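## Task

Undo the knot in the plastic bag's handles, then lift exactly two of the fruit out and set them on open table surface, leaving the remaining fruit inside the bag.

## Robot and tools

Robot: two arms, left_arm and right_arm, each with a two-finger parallel gripper. The scene frame has its origin at table-top height, midway between the arms, a little behind the table's near edge. +x points out over the table, +z up, and left_arm sits on the +y side. Arm names do not match image left and right. Calibrated bases: left_arm near (+0.008, +0.343, -0.016) m, right_arm near (-0.008, -0.282, -0.018) m. Cameras: cam_high (504x504, fixed on a beam behind the arms), cam_left_wrist and cam_right_wrist (672x504 each, riding on the hands).

Gripper geometry: fingers extend along the gripper's own +z axis and close along its y axis. end_effector_position is the point between the pads, about 1 cm short of the fingertips. Reported positions and quaternions (wxyz) are in the scene frame and can be off by a few cm, more at long reach.

The 14-number row, used by execute_actions and move: left_arm dx, dy, dz, rx, ry, rz, opening, then right_arm in the same order. All values lie in [-1, 1], and both arms are always included. dx..rz are relative offsets, not poses, measured along the axes of that arm's current Hand target and counted from the Hand target as it stood when the action or move began. 1.0 equals 0.6 m of travel or 180 degrees; rx, ry, rz form a single rotation vector. Sending the same offset again moves the arm further. Six zeros re-command the present Hand target. Opening is absolute, not an offset: +1 fully open (0.093 m), -1 closed. A 0 in the opening slot is a real command, so to keep a gripper unchanged resend its current value (see Tool commands).

execute_actions(actions, cameras): actions is a list of actions; each action is a list of up to 15 rows, one per 1/30 s step, and a short list repeats its last row to fill 15 steps. Every row in an action is measured from that action's start, not from the row before. An empty list returns state plus images. cameras: names, ["all"], or [].

move(target, speed, blend, opening_speed, grip_force, blocking, cameras): target is one 14-number row or a list of up to 15 rows; every row in the list is an offset from the same starting Hand targets. The grippers travel in straight lines, with no obstacle avoidance, all finishing together within 10 s. speed is path top speed in m/s, 0.002 to 2.9 (default 0.25), one value or one per target. blend is a corner radius in m (0 means stop at each target). opening_speed is the rate of opening change per second on the -1..+1 scale, minimum 0.2. grip_force is newtons per pad, 10 to 50; here the task caps it around 25 to 37 N. blocking=false returns early while motion continues. The result adds a move: line, e.g. done, off_target, moving, held or fault, and limits such as paced or held.

wait(seconds 0 to 10) lets time pass holding commands. stop brakes a running move. zoom_image(camera, region [x0, y0, x1, y1] in pixels, max 504 per side) enlarges part of the latest image. read_manual gives licence text only. finished_scene(scene 1 or 2) ends the scene irreversibly.

Reading results: Hand target is the last commanded pose after clipping; the gripper often rests a bit short of it, and waiting will not close that gap, so resend the missing distance. Orientation commands are clipped to 40 degrees from the measured orientation per step. grip_measured is the gripper motor on the opening scale: pads meet near -0.94, and each millimetre of object width adds about 0.0208; the reading may sit up to 0.02 high. To grip a rigid object firmly, command roughly 0.24 below the value matching its width; soft or round items (fruit, bag) may need lower. Keep resending the closing value to hold; send well above the width value to release. Joint velocities "within noise" means that arm is still. Joint torques include gravity and friction and are only a rough contact hint.

Avoid: anything dropping off the table or being left off it (fails the task); hitting fixed objects hard; fast contact or targets far past a contact, which push hard; grippers or fingers touching each other (the clearance check does not prevent this, and a press between arms can fail the scene); the bar, plate and rail near the bases, up to about 3 cm above the table, which give no warning; paths passing close to an arm's own base, which can flip its shoulder; releasing items while they move. Long stretched-out holds or pushing toward unreachable poses heat motors: MOTOR HOT at 75 °C, at 90 °C the arm folds and idles, at 100 °C it collapses. Check position and tilt after each move and correct drift. Smooth, economical, quick motion is preferred.

Each tool is called after "Emit:" by a JSON object that holds its "name" and its "arguments".

## Session

Emit:
{"name": "execute_actions", "arguments": {"actions": []}}

Emit:
{"name": "zoom_image", "arguments": {"camera": "cam_high", "region": [150, 150, 350, 350]}}

Scene clock: 0.00 s.
left_arm: end_effector_position=(+0.3282, +0.4092, +0.2071) grip_measured=+1.000 end_effector_quat_wxyz=(+0.432, -0.174, +0.881, +0.083) | right_arm: end_effector_position=(+0.4583, -0.1803, +0.1637) grip_measured=+1.000 end_effector_quat_wxyz=(+0.445, -0.185, +0.866, +0.136)
Joint positions: left_arm=[0.045 1.002 0.927 -0.572 -0.219 -0.19 0.093] | right_arm=[0.114 1.66 1.196 -0.185 -0.324 -0.157 0.093]
Joint velocities: within noise
Joint torques (N m): no reading
Motor temperatures (°C): left_arm=[28 38 42 41 27 28 31] | right_arm=[25 35 37 45 28 24 27]
Heat: left arm: 42 °C; right arm: 45 °C.
Hand target: left_arm +0.3301, +0.4108, +0.2217; +0.451, -0.176, +0.871, +0.082 | right_arm +0.4592, -0.1782, +0.1754; +0.455, -0.188, +0.860, +0.136
Tool commands: left_gripper/opening=+1.0 right_gripper/opening=+1.0

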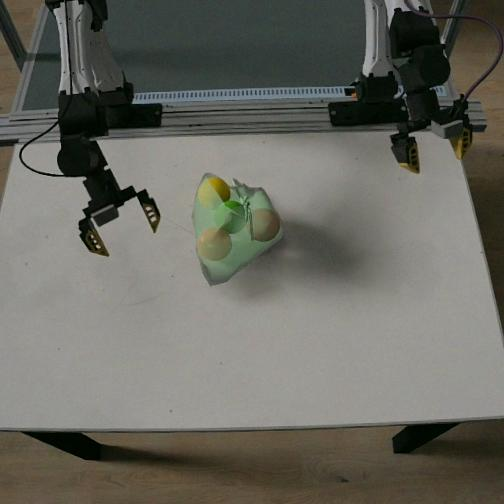

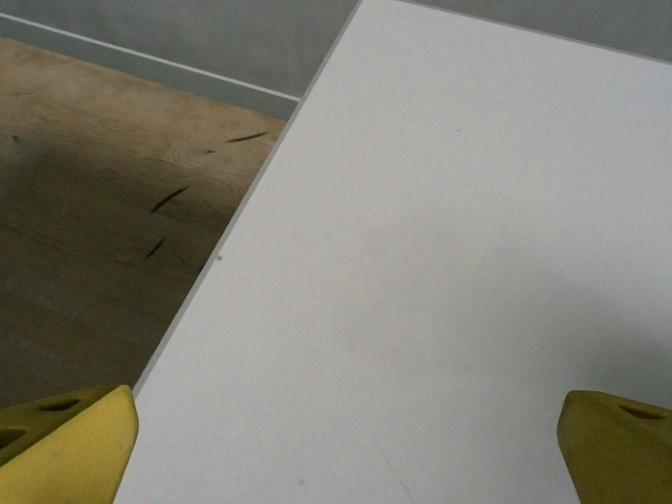

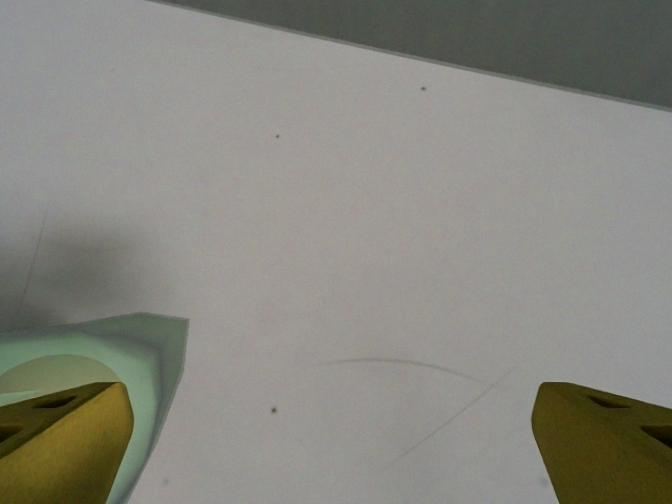

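Scaled by 2.520 from the camera's 504x504 image, which has a finer 720x720 frame.

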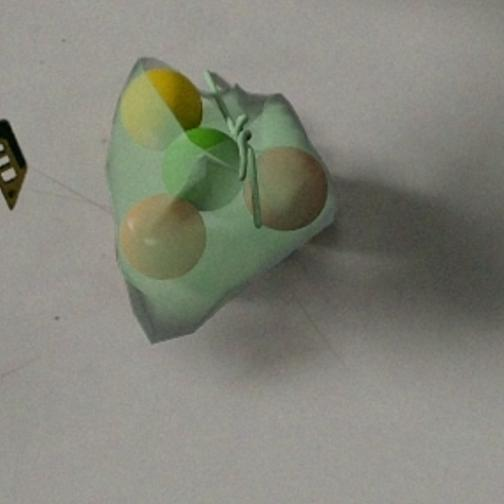

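Emit:
{"name": "move", "arguments": {"target": [0.07,-0.307,-0.171,0.055,0.3,0.117,1,0.014,0.213,-0.223,0.091,0.304,0.126,1], "cameras": ["all"]}}

Scene clock: 3.73 s.
left_arm: end_effector_position=(+0.3060, +0.2025, +0.2409) grip_measured=+1.000 end_effector_quat_wxyz=(+0.117, +0.007, +0.992, -0.046) | right_arm: end_effector_position=(+0.3110, -0.1170, +0.2425) grip_measured=+1.000 end_effector_quat_wxyz=(+0.129, -0.003, +0.989, +0.065)
Joint positions: left_arm=[-0.52 1.616 1.886 -1.556 -0.032 -0.447 0.093] | right_arm=[0.494 1.764 2.012 -1.535 0.01 0.477 0.093]
Joint torques (N m): left_arm=[-0.73 -6.32 7.8 0.63 0.26 -0.29] | right_arm=[0.28 -8.2 4.16 0.73 -0.08 0.26]
Heat: left arm: 43 °C; right arm: 45 °C.
Hand target: left_arm +0.3004, +0.1997, +0.2497; +0.000, +0.000, +1.000, +0.000 | right_arm +0.2999, -0.1200, +0.2498; +0.000, +0.001, +1.000, +0.000
Off the commanded pose: left_arm 0.011 m, 14 deg | right_arm 0.014 m, 17 deg.
joint sent to its limit (left arm) — joint 4 (wrist pitch), lower limit. The joint targets are off in position and orientation.
joint sent to its limit (right arm) — joint 4 (wrist pitch), lower limit. The joint targets are off in position and orientation.
move: off_target (left_arm, right_arm)
camera_calibration:
cam_left_wrist: T_world_to_cam=[[-0.0197304, -0.99676, 0.0779813, 0.19187], [-0.975244, 0.0363692, 0.218121, 0.272769], [-0.220251, -0.0717472, -0.972801, 0.398414], [0, 0, 0, 1]] pos_world=[0.357553, 0.209913, 0.313118]
cam_right_wrist: T_world_to_cam=[[0.0349901, -0.990244, -0.134881, -0.096156], [-0.983409, -0.0581532, 0.171828, 0.295037], [-0.177996, 0.12663, -0.97585, 0.394825], [0, 0, 0, 1]] pos_world=[0.363784, -0.128057, 0.321625]

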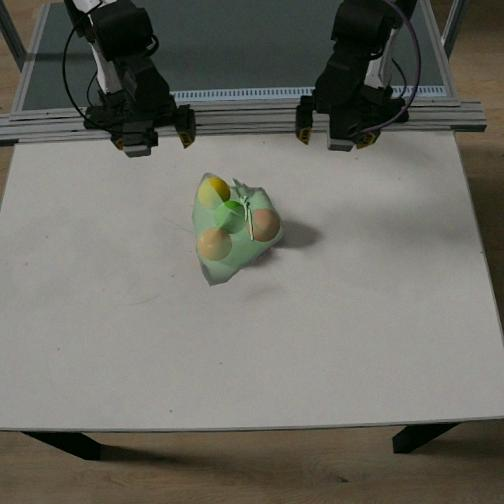

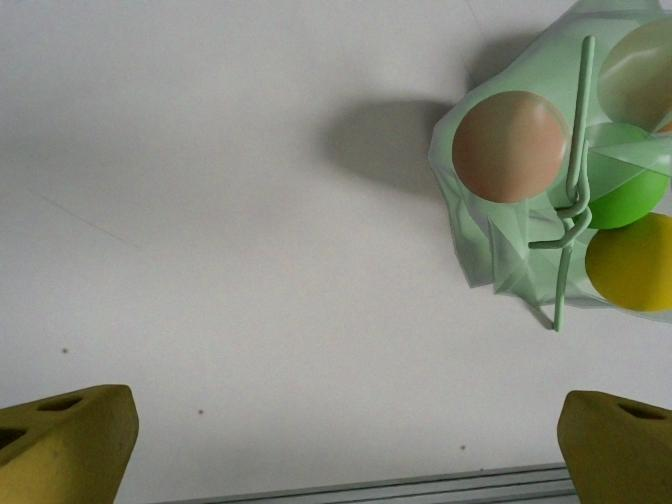

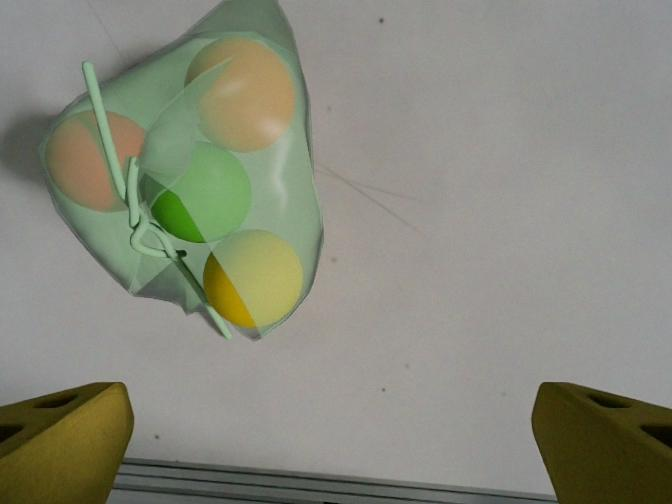

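Emit:
{"name": "zoom_image", "arguments": {"camera": "cam_left_wrist", "region": [420, 0, 672, 340]}}

Emit:
{"name": "zoom_image", "arguments": {"camera": "cam_right_wrist", "region": [30, 20, 340, 360]}}

Scaled by 1.482 from the camera's 672x504 image, which has a finer 960x720 frame.

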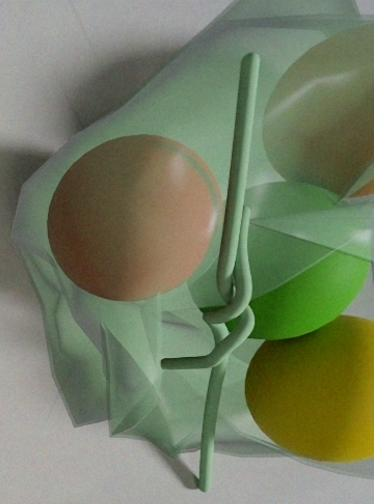

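Scaled by 1.482 from the camera's 672x504 image, which has a finer 960x720 frame.

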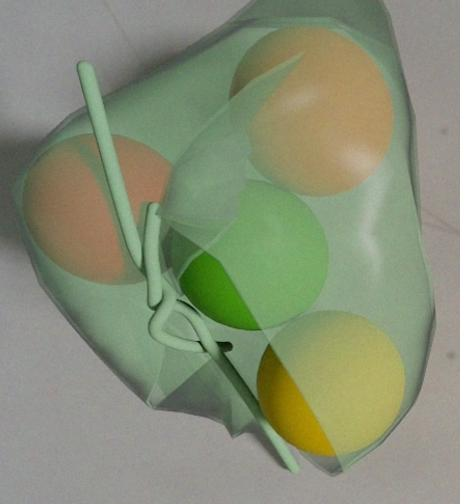

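Emit:
{"name": "zoom_image", "arguments": {"camera": "cam_left_wrist", "region": [510, 160, 630, 280]}}

Emit:
{"name": "zoom_image", "arguments": {"camera": "cam_right_wrist", "region": [90, 150, 210, 270]}}

Scaled by 4.200 from the camera's 672x504 image, which has a finer 960x720 frame.

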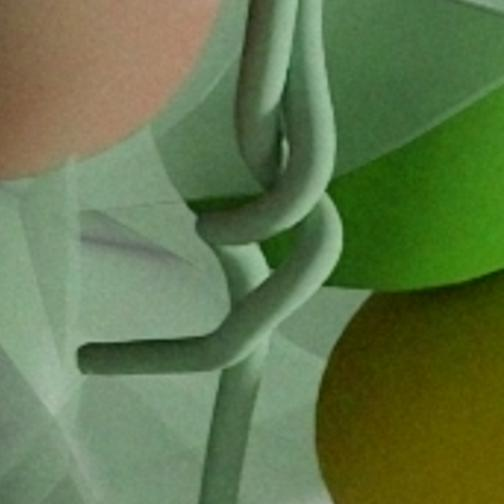

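Scaled by 4.200 from the camera's 672x504 image, which has a finer 960x720 frame.

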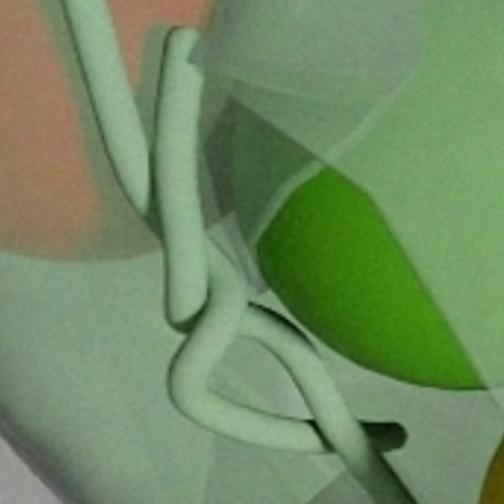

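Emit:
{"name": "move", "arguments": {"target": [-0.172,-0.238,0.183,0,0,0,0,0,0,0,0,0,0,1], "cameras": ["all"]}}

Scene clock: 6.97 s.
left_arm: end_effector_position=(+0.4087, +0.0614, +0.1253) grip_measured=+0.002 end_effector_quat_wxyz=(+0.062, +0.005, +0.997, -0.035) | right_arm: end_effector_position=(+0.3110, -0.1170, +0.2425) grip_measured=+1.000 end_effector_quat_wxyz=(+0.129, -0.003, +0.989, +0.065)
Joint positions: left_arm=[-0.682 2.38 2.546 -1.564 -0.031 -0.614 0.045] | right_arm=[0.494 1.764 2.012 -1.535 0.01 0.478 0.093]
Joint torques (N m): left_arm=[-1.2 -14.3 7.92 0.48 0.2 -0.3] | right_arm=[0.18 -8.4 4 0.77 -0.06 0.23]
Heat: left arm: 44 °C; right arm: 45 °C.
Hand target: left_arm +0.4039, +0.0569, +0.1401; +0.001, +0.000, +1.000, +0.000 | right_arm +0.2999, -0.1200, +0.2498; +0.000, +0.001, +1.000, +0.000
Off the commanded pose: left_arm 0.016 m, 8 deg | right_arm 0.014 m, 17 deg.
joint sent to its limit (left arm) — joint 4 (wrist pitch), lower limit. The joint targets are off in position and orientation.
joint sent to its limit (right arm) — joint 4 (wrist pitch), lower limit. The joint targets are off in position and orientation.
move: off_target (left_arm, right_arm)
camera_calibration:
cam_left_wrist: T_world_to_cam=[[-0.0119614, -0.998238, 0.0581142, 0.0617059], [-0.94512, 0.0302639, 0.325319, 0.377821], [-0.326505, -0.0510336, -0.943817, 0.336908], [0, 0, 0, 1]] pos_world=[0.467826, 0.0673565, 0.191481]
cam_right_wrist: T_world_to_cam=[[0.0346623, -0.990236, -0.135023, -0.0959901], [-0.983422, -0.0578569, 0.171854, 0.295071], [-0.177988, 0.126828, -0.975825, 0.39484], [0, 0, 0, 1]] pos_world=[0.363783, -0.128058, 0.321624]

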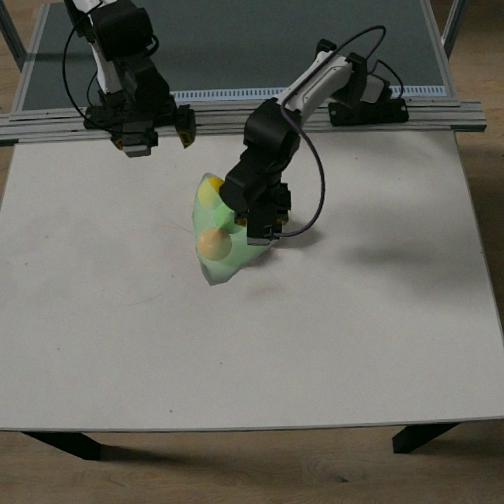

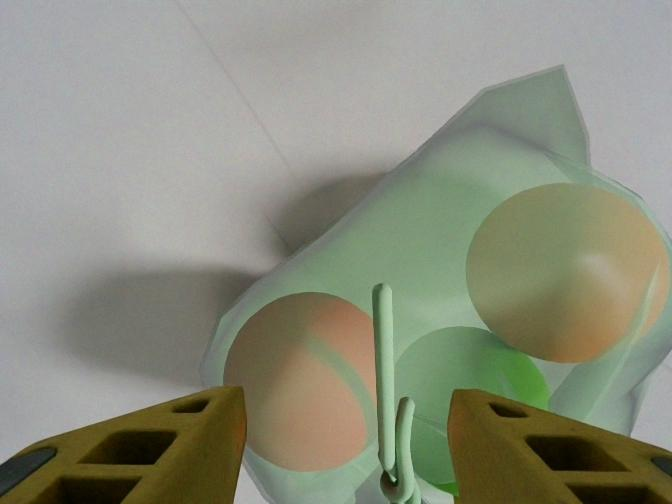

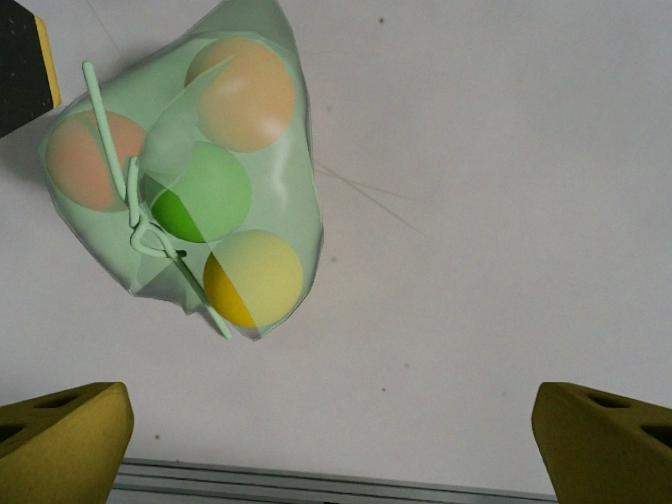

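Emit:
{"name": "move", "arguments": {"target": [0.02,0,0.095,0,0,0,0,0,0,0,0,0,0,1], "speed": 0.12, "cameras": ["all"]}}

Emit:
{"name": "move", "arguments": {"target": [0,0,0,0,0,0,-1,0,0,0,0,0,0,1], "cameras": ["all"]}}

Scene clock: 8.47 s.
left_arm: end_effector_position=(+0.4005, +0.0609, +0.0795) grip_measured=+0.002 end_effector_quat_wxyz=(+0.014, +0.003, +1.000, -0.001) | right_arm: end_effector_position=(+0.3110, -0.1170, +0.2425) grip_measured=+1.000 end_effector_quat_wxyz=(+0.129, -0.003, +0.989, +0.065)
Joint positions: left_arm=[-0.692 2.456 2.506 -1.565 -0.031 -0.631 0.045] | right_arm=[0.494 1.764 2.012 -1.535 0.01 0.478 0.093]
Joint torques (N m): left_arm=[-1.17 -13.94 5.34 0.23 0.2 -0.3] | right_arm=[0.28 -8.29 4.03 0.76 -0.04 0.2]
Heat: left arm: 44 °C; right arm: 45 °C.
Hand target: left_arm +0.3919, +0.0569, +0.0831; +0.000, +0.000, +1.000, +0.000 | right_arm +0.2999, -0.1200, +0.2498; +0.000, +0.001, +1.000, +0.000
Off the commanded pose: left_arm 0.010 m, 2 deg | right_arm 0.014 m, 17 deg.
joint sent to its limit (left arm) — joint 4 (wrist pitch), lower limit. The joint targets are off in position, not in orientation.
joint sent to its limit (right arm) — joint 4 (wrist pitch), lower limit. The joint targets are off in position and orientation.
move: off_target (right_arm)
camera_calibration:
cam_left_wrist: T_world_to_cam=[[-0.00360704, -0.999951, -0.00924357, 0.0658346], [-0.909765, -0.000555703, 0.415124, 0.36563], [-0.415109, 0.00990684, -0.909718, 0.320107], [0, 0, 0, 1]] pos_world=[0.465754, 0.0628633, 0.140034]
cam_right_wrist: T_world_to_cam=[[0.0346623, -0.990236, -0.135023, -0.0959901], [-0.983422, -0.0578569, 0.171854, 0.295071], [-0.177988, 0.126828, -0.975825, 0.39484], [0, 0, 0, 1]] pos_world=[0.363783, -0.128058, 0.321624]

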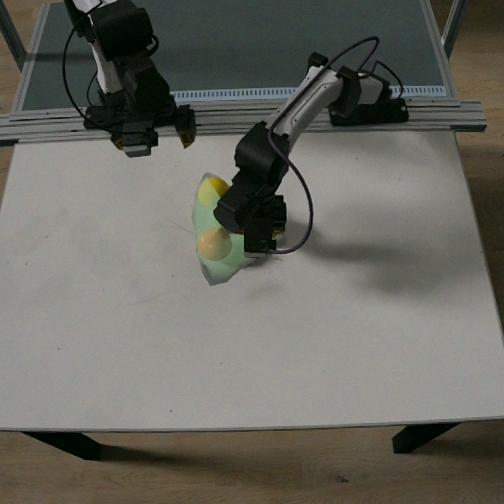

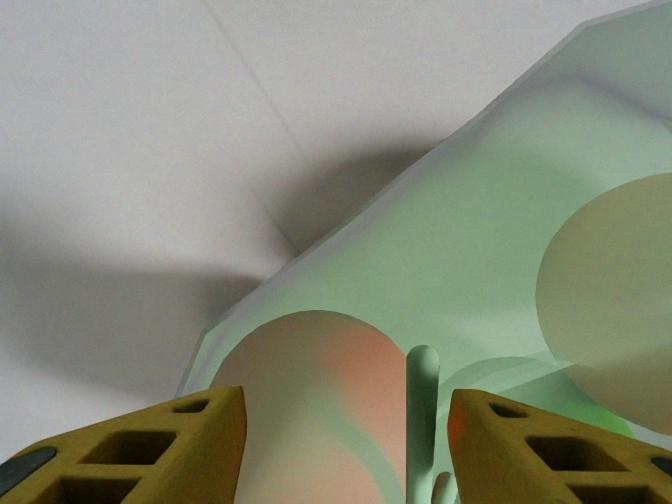

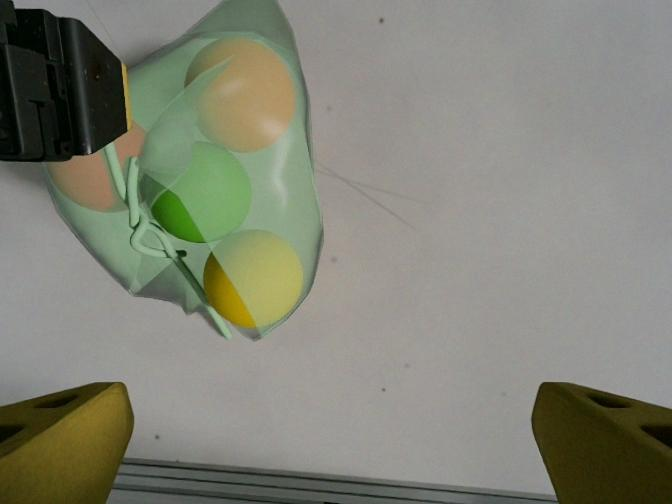

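Scene clock: 9.27 s.
left_arm: end_effector_position=(+0.4005, +0.0609, +0.0795) grip_measured=-0.942 end_effector_quat_wxyz=(+0.014, +0.003, +1.000, -0.001) | right_arm: end_effector_position=(+0.3110, -0.1170, +0.2425) grip_measured=+1.000 end_effector_quat_wxyz=(+0.129, -0.003, +0.989, +0.065)
Joint positions: left_arm=[-0.692 2.456 2.506 -1.565 -0.031 -0.632 0] | right_arm=[0.494 1.764 2.012 -1.535 0.01 0.478 0.093]
Joint torques (N m): left_arm=[-1.21 -14.08 5.45 0.22 0.24 -0.3] | right_arm=[0.38 -8.27 4.04 0.77 -0.05 0.23]
Heat: left arm: 44 °C; right arm: 45 °C.
Hand target: left_arm +0.3919, +0.0569, +0.0831; +0.000, +0.000, +1.000, +0.000 | right_arm +0.2999, -0.1200, +0.2498; +0.000, +0.001, +1.000, +0.000
Off the commanded pose: left_arm 0.010 m, 2 deg | right_arm 0.014 m, 17 deg.
joint sent to its limit (left arm) — joint 4 (wrist pitch), lower limit. The joint targets are off in position, not in orientation.
joint sent to its limit (right arm) — joint 4 (wrist pitch), lower limit. The joint targets are off in position and orientation.
move: off_target (right_arm)
camera_calibration:
cam_left_wrist: T_world_to_cam=[[-0.00325198, -0.999953, -0.0091808, 0.0657595], [-0.909765, -0.000852649, 0.415122, 0.365649], [-0.41511, 0.00970234, -0.90972, 0.320119], [0, 0, 0, 1]] pos_world=[0.465753, 0.0629622, 0.140034]
cam_right_wrist: T_world_to_cam=[[0.0346623, -0.990236, -0.135023, -0.0959901], [-0.983422, -0.0578569, 0.171854, 0.295071], [-0.177988, 0.126828, -0.975825, 0.39484], [0, 0, 0, 1]] pos_world=[0.363783, -0.128058, 0.321624]

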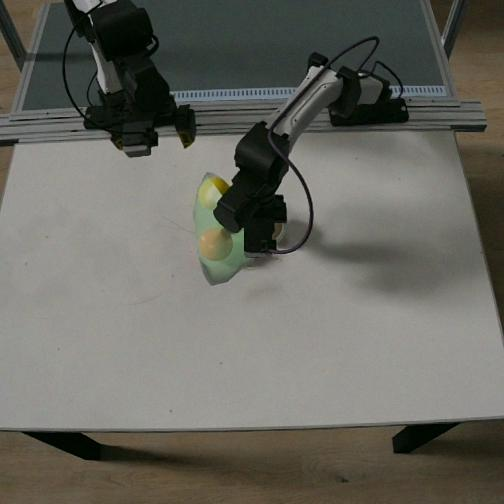

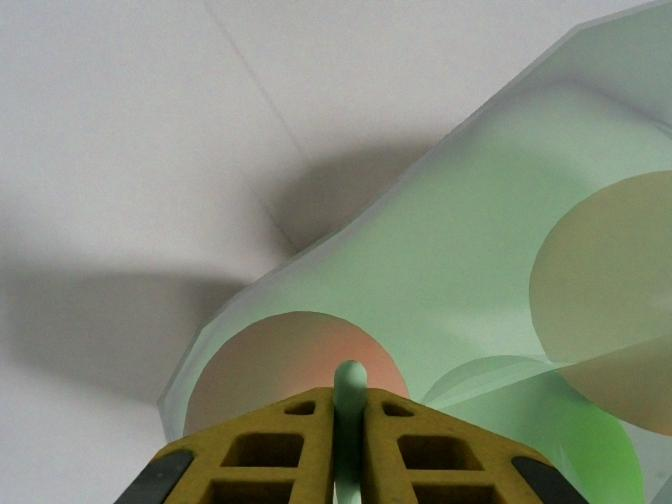

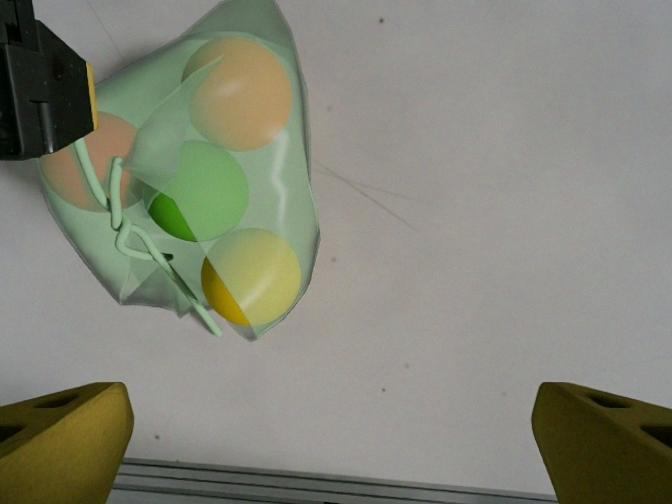

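Emit:
{"name": "move", "arguments": {"target": [[0.08,0,-0.1,0,0,0,-1,0,0,0,0,0,0,1],[0.253,0,-0.08,0,0,0,-1,0,0,0,0,0,0,1]], "blend": [0.03,0], "speed": 0.1, "cameras": ["all"]}}

Emit:
{"name": "zoom_image", "arguments": {"camera": "cam_right_wrist", "region": [0, 60, 300, 360]}}

Scene clock: 12.03 s.
left_arm: end_effector_position=(+0.2407, +0.0627, +0.1144) grip_measured=-0.942 end_effector_quat_wxyz=(-0.020, +0.006, +0.999, +0.029) | right_arm: end_effector_position=(+0.3110, -0.1170, +0.2425) grip_measured=+1.000 end_effector_quat_wxyz=(+0.129, -0.003, +0.989, +0.065)
Joint positions: left_arm=[-0.955 1.959 1.816 -1.472 -0.03 -0.891 0] | right_arm=[0.494 1.764 2.012 -1.535 0.01 0.478 0.093]
Joint torques (N m): left_arm=[-1.07 -14.32 5.2 0.46 0.13 -0.31] | right_arm=[0.34 -8.38 4.25 0.75 -0.09 0.27]
Heat: left arm: 44 °C; right arm: 45 °C.
Hand target: left_arm +0.2400, +0.0568, +0.1310; +0.000, +0.000, +1.000, +0.000 | right_arm +0.2999, -0.1200, +0.2498; +0.000, +0.001, +1.000, +0.000
Off the commanded pose: left_arm 0.018 m, 4 deg | right_arm 0.014 m, 17 deg.
joint sent to its limit (right arm) — joint 4 (wrist pitch), lower limit. The joint targets are off in position and orientation.
move: off_target (left_arm, right_arm)
camera_calibration:
cam_left_wrist: T_world_to_cam=[[-0.0116746, -0.997444, -0.0704894, 0.0761505], [-0.879938, -0.0232352, 0.47452, 0.193186], [-0.474945, 0.0675661, -0.877418, 0.292599], [0, 0, 0, 1]] pos_world=[0.309849, 0.0606748, 0.170428]
cam_right_wrist: T_world_to_cam=[[0.0346623, -0.990236, -0.135023, -0.0959901], [-0.983422, -0.0578569, 0.171854, 0.295071], [-0.177988, 0.126828, -0.975825, 0.39484], [0, 0, 0, 1]] pos_world=[0.363783, -0.128058, 0.321624]

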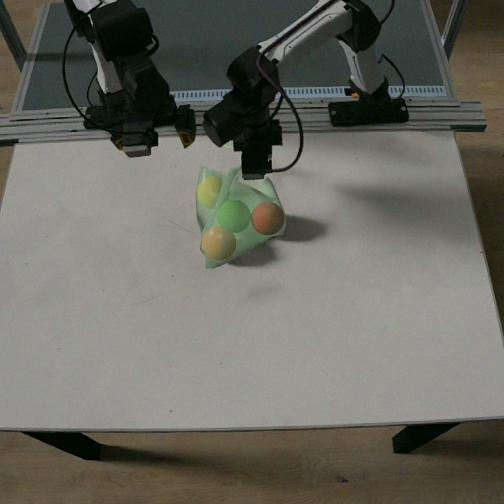

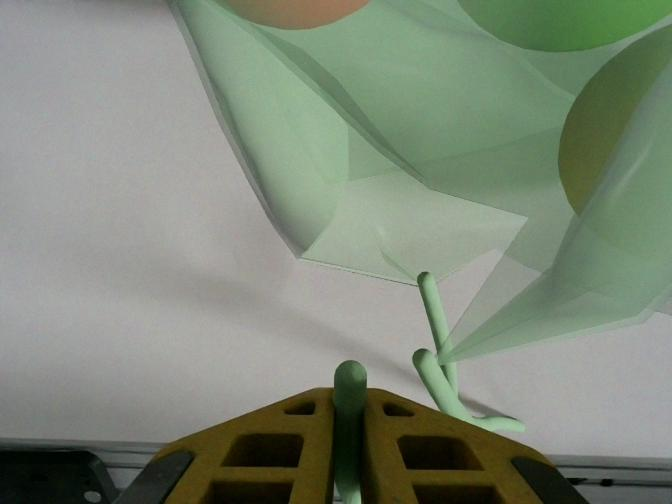

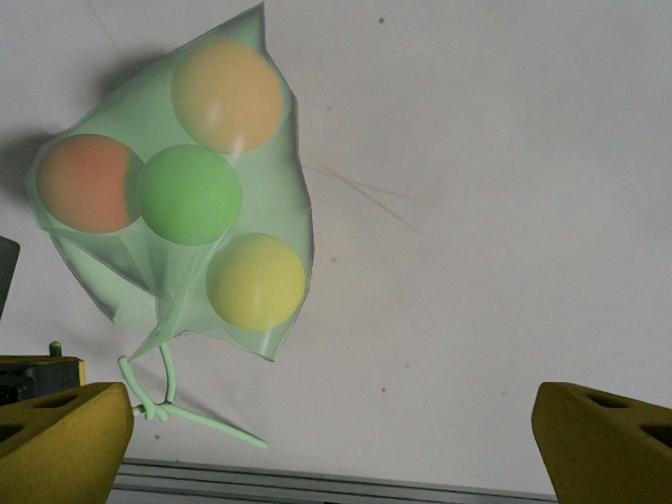

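Scaled by 1.680 from the camera's 672x504 image, which has a finer 960x720 frame.

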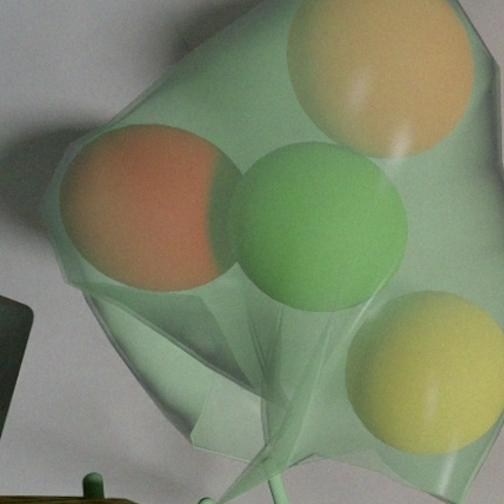

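Emit:
{"name": "zoom_image", "arguments": {"camera": "cam_right_wrist", "region": [90, 320, 290, 470]}}

Emit:
{"name": "zoom_image", "arguments": {"camera": "cam_left_wrist", "region": [330, 250, 580, 504]}}

Scaled by 2.520 from the camera's 672x504 image, which has a finer 960x720 frame.

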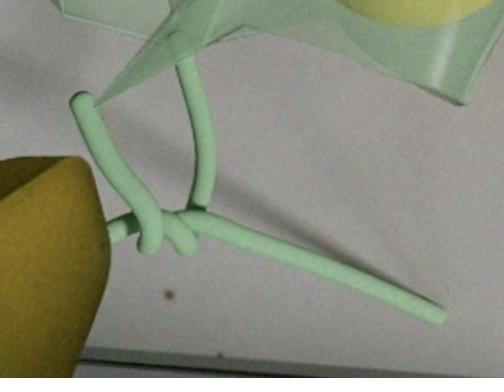

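Scaled by 1.984 from the camera's 672x504 image, which has a finer 960x720 frame.

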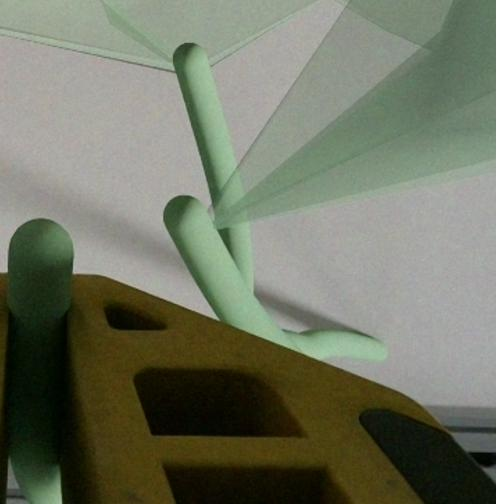

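Emit:
{"name": "move", "arguments": {"target": [[0,0,0,0,0,0,-0.3,0,0,0,0,0,0,1],[0,0.2,-0.2,0,0,0,0.2,0,0,0,0,0,0,1]], "cameras": ["all"]}}

Emit:
{"name": "zoom_image", "arguments": {"camera": "cam_right_wrist", "region": [20, 280, 290, 480]}}

Emit:
{"name": "zoom_image", "arguments": {"camera": "cam_left_wrist", "region": [400, 200, 672, 504]}}

Scene clock: 15.93 s.
left_arm: end_effector_position=(+0.2474, +0.1743, +0.2485) grip_measured=+0.198 end_effector_quat_wxyz=(+0.112, -0.012, +0.991, -0.078) | right_arm: end_effector_position=(+0.3110, -0.1170, +0.2425) grip_measured=+1.000 end_effector_quat_wxyz=(+0.129, -0.003, +0.989, +0.065)
Joint positions: left_arm=[-0.701 1.473 1.768 -1.561 -0.029 -0.665 0.055] | right_arm=[0.494 1.764 2.012 -1.535 0.01 0.478 0.093]
Joint torques (N m): left_arm=[-0.18 -5.67 5.03 0.73 0.21 0.17] | right_arm=[0.25 -8.31 4.16 0.73 -0.04 0.23]
Heat: left arm: 44 °C; right arm: 45 °C.
Hand target: left_arm +0.2398, +0.1769, +0.2509; +0.001, +0.000, +1.000, +0.000 | right_arm +0.2999, -0.1200, +0.2498; +0.000, +0.001, +1.000, +0.000
Off the commanded pose: left_arm 0.008 m, 16 deg | right_arm 0.014 m, 17 deg.
joint sent to its limit (left arm) — joint 4 (wrist pitch), lower limit. The joint targets are off in position and orientation.
joint sent to its limit (right arm) — joint 4 (wrist pitch), lower limit. The joint targets are off in position and orientation.
move: off_target (left_arm, right_arm); target 2's new opening was sent with left_arm's hand 0.008 m and 16 deg from that target
camera_calibration:
cam_left_wrist: T_world_to_cam=[[0.0109644, -0.989184, 0.146269, 0.136068], [-0.973348, 0.0229518, 0.228181, 0.214261], [-0.22907, -0.144872, -0.962569, 0.40324], [0, 0, 0, 1]] pos_world=[0.299429, 0.188097, 0.319353]
cam_right_wrist: T_world_to_cam=[[0.0346623, -0.990236, -0.135023, -0.0959901], [-0.983422, -0.0578569, 0.171854, 0.295071], [-0.177988, 0.126828, -0.975825, 0.39484], [0, 0, 0, 1]] pos_world=[0.363783, -0.128058, 0.321624]

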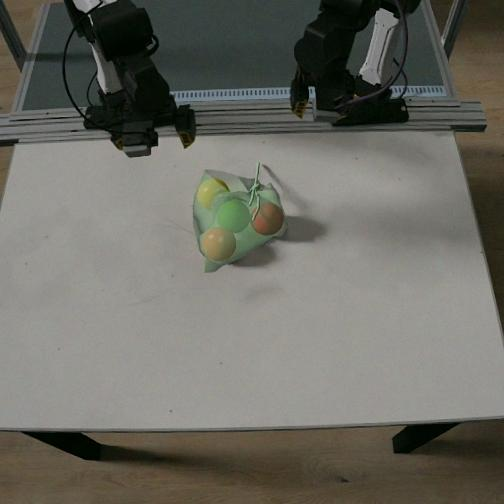

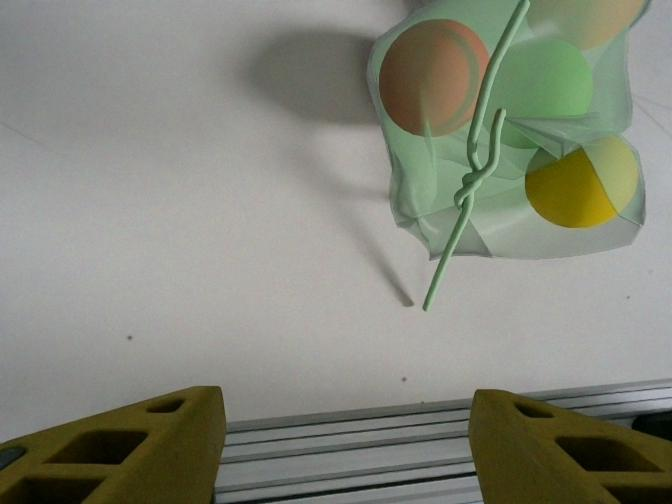

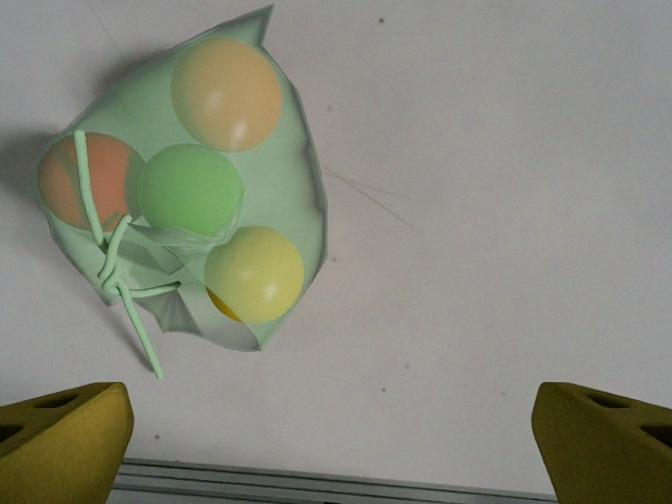

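Scaled by 1.867 from the camera's 672x504 image, which has a finer 960x720 frame.

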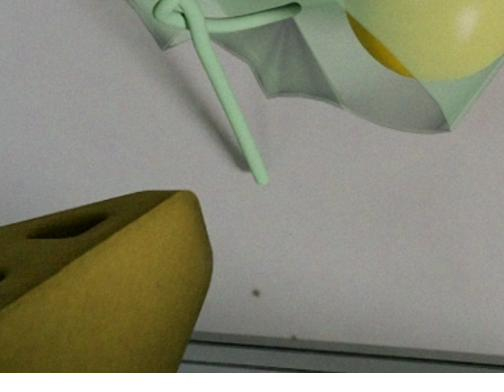

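Scaled by 1.658 from the camera's 672x504 image, which has a finer 960x720 frame.

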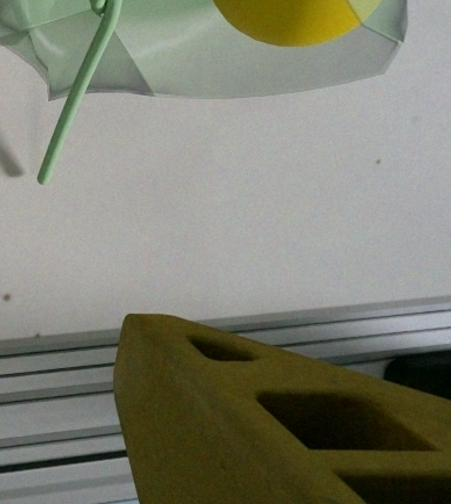

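Emit:
{"name": "zoom_image", "arguments": {"camera": "cam_left_wrist", "region": [400, 90, 540, 230]}}

Emit:
{"name": "zoom_image", "arguments": {"camera": "cam_right_wrist", "region": [50, 190, 200, 340]}}

Scaled by 3.600 from the camera's 672x504 image, which has a finer 960x720 frame.

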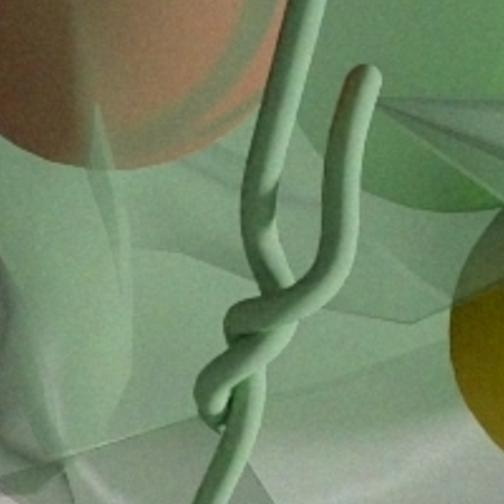

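Scaled by 3.360 from the camera's 672x504 image, which has a finer 960x720 frame.

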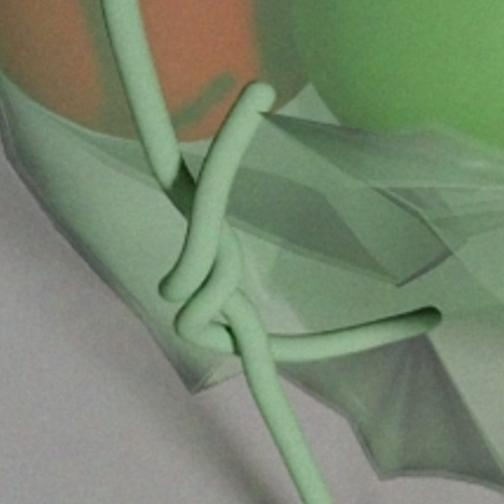

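Emit:
{"name": "move", "arguments": {"target": [-0.11,-0.212,0.218,0,0,0,-0.6,0,0,0,0,0,0,1], "cameras": ["all"]}}

Emit:
{"name": "zoom_image", "arguments": {"camera": "cam_right_wrist", "region": [50, 150, 200, 300]}}

Scene clock: 18.07 s.
left_arm: end_effector_position=(+0.3080, +0.0553, +0.1074) grip_measured=-0.598 end_effector_quat_wxyz=(-0.007, +0.005, +1.000, +0.013) | right_arm: end_effector_position=(+0.3110, -0.1170, +0.2425) grip_measured=+1.000 end_effector_quat_wxyz=(+0.129, -0.003, +0.989, +0.065)
Joint positions: left_arm=[-0.837 2.14 2.067 -1.496 -0.029 -0.774 0.017] | right_arm=[0.494 1.764 2.012 -1.535 0.01 0.478 0.093]
Joint torques (N m): left_arm=[-1.11 -12.52 7.86 0.21 0.2 -0.32] | right_arm=[0.23 -8.27 4.12 0.75 -0.05 0.25]
Heat: left arm: 44 °C; right arm: 45 °C.
Hand target: left_arm +0.3061, +0.0496, +0.1202; +0.000, +0.000, +1.000, +0.000 | right_arm +0.2999, -0.1200, +0.2498; +0.000, +0.001, +1.000, +0.000
Off the commanded pose: left_arm 0.014 m, 2 deg | right_arm 0.014 m, 17 deg.
joint sent to its limit (right arm) — joint 4 (wrist pitch), lower limit. The joint targets are off in position and orientation.
move: off_target (left_arm, right_arm)
camera_calibration:
cam_left_wrist: T_world_to_cam=[[-0.00815574, -0.999274, -0.0372117, 0.0645913], [-0.891756, -0.00956913, 0.452415, 0.26079], [-0.452443, 0.0368735, -0.891031, 0.315177], [0, 0, 0, 1]] pos_world=[0.375687, 0.0554182, 0.16525]
cam_right_wrist: T_world_to_cam=[[0.0346623, -0.990236, -0.135023, -0.0959901], [-0.983422, -0.0578569, 0.171854, 0.295071], [-0.177988, 0.126828, -0.975825, 0.39484], [0, 0, 0, 1]] pos_world=[0.363783, -0.128058, 0.321624]

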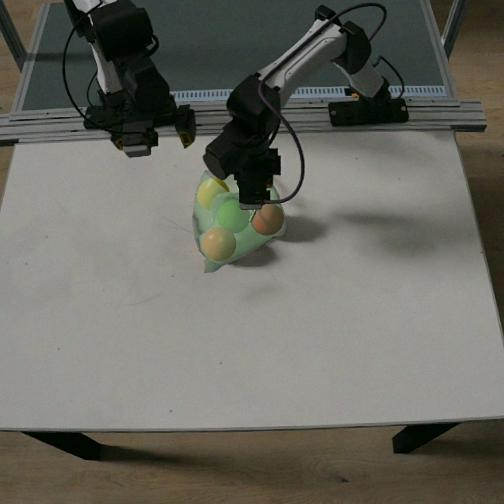

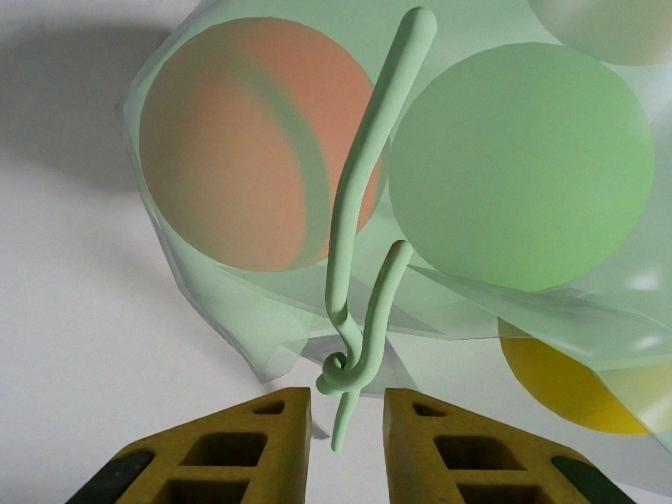

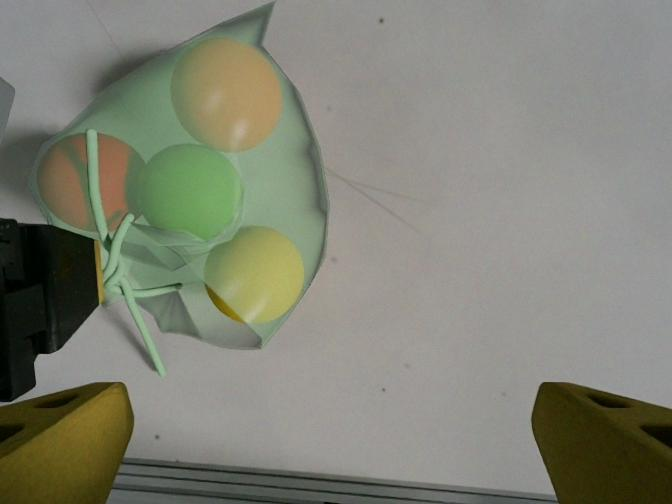

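Scaled by 3.360 from the camera's 672x504 image, which has a finer 960x720 frame.

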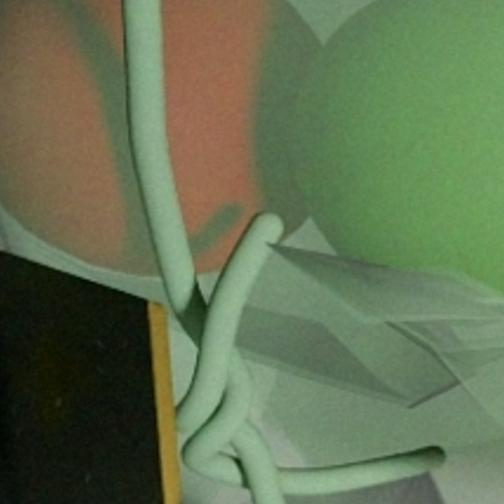

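Emit:
{"name": "move", "arguments": {"target": [-0.01,-0.0165,0.055,0,0,0,-0.6,0,0,0,0,0,0,1], "speed": 0.08, "cameras": ["all"]}}

Emit:
{"name": "zoom_image", "arguments": {"camera": "cam_left_wrist", "region": [250, 280, 450, 480]}}

Emit:
{"name": "zoom_image", "arguments": {"camera": "cam_right_wrist", "region": [50, 150, 200, 300]}}

Scene clock: 19.57 s.
left_arm: end_effector_position=(+0.3129, +0.0497, +0.0843) grip_measured=-0.598 end_effector_quat_wxyz=(-0.008, +0.002, +1.000, +0.014) | right_arm: end_effector_position=(+0.3110, -0.1170, +0.2425) grip_measured=+1.000 end_effector_quat_wxyz=(+0.129, -0.003, +0.989, +0.065)
Joint positions: left_arm=[-0.837 2.171 2.024 -1.427 -0.029 -0.779 0.017] | right_arm=[0.494 1.764 2.012 -1.535 0.01 0.478 0.093]
Joint torques (N m): left_arm=[-1.48 -12.12 5.59 0.62 0.15 -0.31] | right_arm=[0.2 -8.24 4.14 0.75 -0.05 0.24]
Motor temperatures (°C): left_arm=[27 43 44 40 27 27 31] | right_arm=[25 36 38 44 28 24 27]
Heat: left arm: 44 °C; right arm: 44 °C.
Hand target: left_arm +0.3121, +0.0397, +0.0872; +0.001, +0.000, +1.000, +0.000 | right_arm +0.2999, -0.1200, +0.2498; +0.000, +0.001, +1.000, +0.000
Off the commanded pose: left_arm 0.010 m, 2 deg | right_arm 0.014 m, 17 deg.
joint sent to its limit (right arm) — joint 4 (wrist pitch), lower limit. The joint targets are off in position and orientation.
move: off_target (right_arm)
camera_calibration:
cam_left_wrist: T_world_to_cam=[[-0.00373133, -0.999185, -0.0401971, 0.056997], [-0.890429, -0.0149745, 0.454877, 0.275233], [-0.455108, 0.03749, -0.889647, 0.297719], [0, 0, 0, 1]] pos_world=[0.380782, 0.0499106, 0.141959]
cam_right_wrist: T_world_to_cam=[[0.0346623, -0.990236, -0.135023, -0.0959901], [-0.983422, -0.0578569, 0.171854, 0.295071], [-0.177988, 0.126828, -0.975825, 0.39484], [0, 0, 0, 1]] pos_world=[0.363783, -0.128058, 0.321624]

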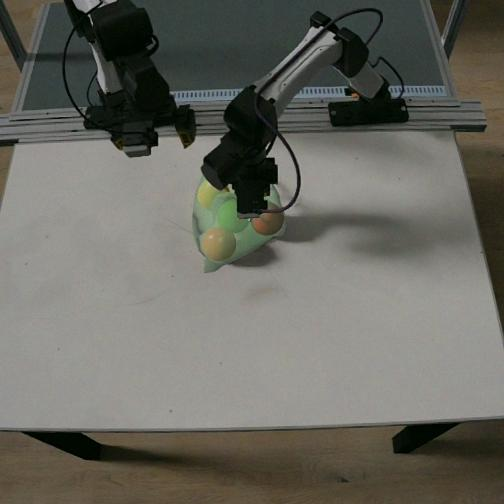

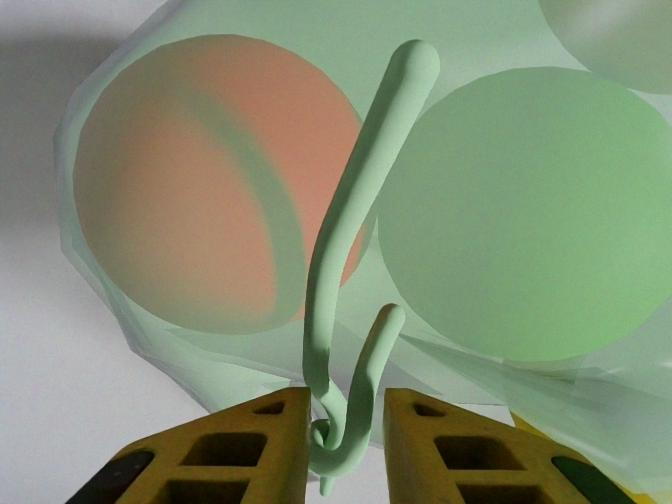

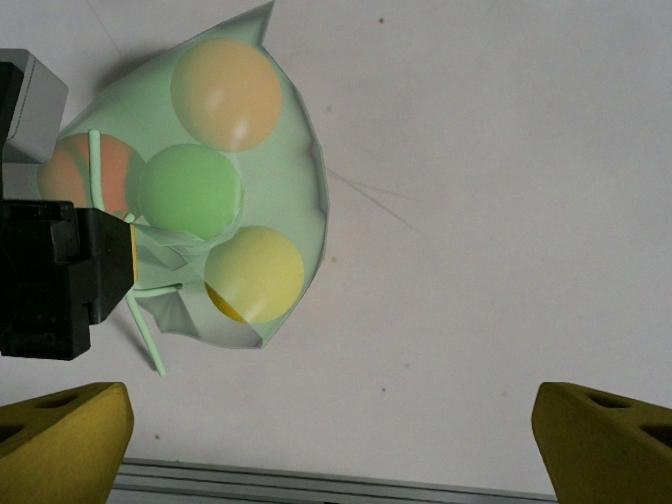

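Scaled by 2.520 from the camera's 672x504 image, which has a finer 960x720 frame.

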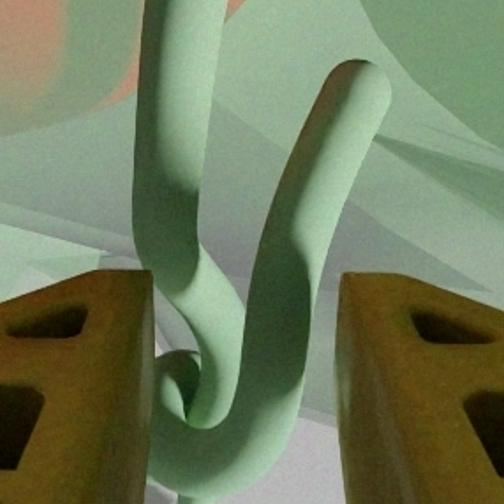

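Scaled by 3.360 from the camera's 672x504 image, which has a finer 960x720 frame.

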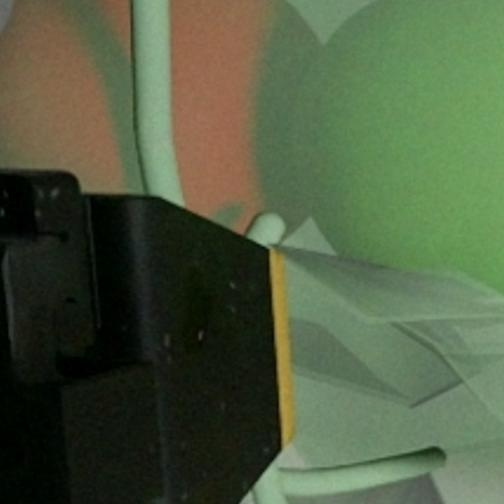

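Emit:
{"name": "move", "arguments": {"target": [[-0.022,-0.014,0,0,0,0,-0.6,0,0,0,0,0,0,1],[-0.022,-0.014,0.025,0,0,0,-0.6,0,0,0,0,0,0,1]], "speed": 0.08, "cameras": ["cam_left_wrist"]}}

Emit:
{"name": "zoom_image", "arguments": {"camera": "cam_left_wrist", "region": [250, 280, 450, 480]}}

Scene clock: 21.30 s.
left_arm: end_effector_position=(+0.3234, +0.0388, +0.0695) grip_measured=-0.598 end_effector_quat_wxyz=(-0.008, +0.002, +1.000, +0.014) | right_arm: end_effector_position=(+0.3110, -0.1170, +0.2425) grip_measured=+1.000 end_effector_quat_wxyz=(+0.129, -0.003, +0.989, +0.065)
Joint positions: left_arm=[-0.837 2.243 2.084 -1.415 -0.029 -0.779 0.017] | right_arm=[0.494 1.764 2.012 -1.535 0.01 0.478 0.093]
Joint torques (N m): left_arm=[-0.65 -12.55 5.39 0.59 0.15 -0.18] | right_arm=[0.35 -8.23 4.16 0.75 -0.05 0.27]
Heat: left arm: 44 °C; right arm: 44 °C.
Hand target: left_arm +0.3254, +0.0313, +0.0723; +0.001, +0.000, +1.000, +0.000 | right_arm +0.2999, -0.1200, +0.2498; +0.000, +0.001, +1.000, +0.000
Off the commanded pose: left_arm 0.008 m, 2 deg | right_arm 0.014 m, 17 deg.
joint sent to its limit (right arm) — joint 4 (wrist pitch), lower limit. The joint targets are off in position and orientation.
move: off_target (right_arm)
camera_calibration:
cam_left_wrist: T_world_to_cam=[[-0.0037772, -0.999181, -0.0402898, 0.045576], [-0.890368, -0.0149808, 0.454994, 0.291158], [-0.455225, 0.0375914, -0.889582, 0.289684], [0, 0, 0, 1]] pos_world=[0.391282, 0.0390108, 0.127059]
Images, in order (width x height): cam_left_wrist 672x504.

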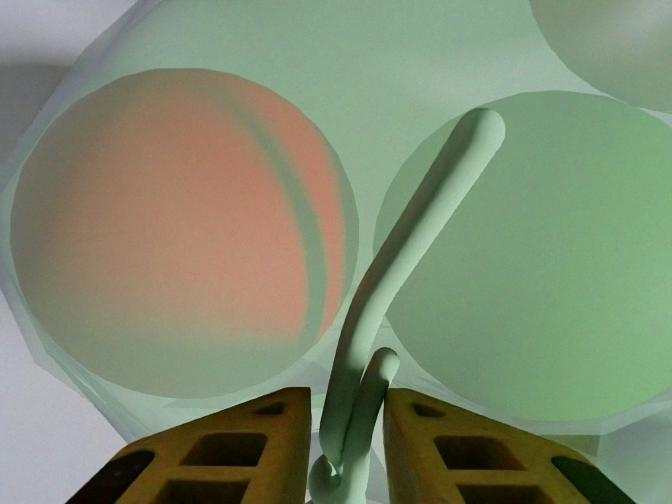

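Scaled by 2.520 from the camera's 672x504 image, which has a finer 960x720 frame.

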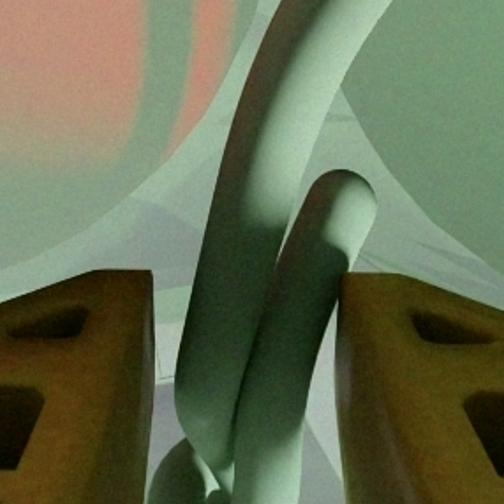

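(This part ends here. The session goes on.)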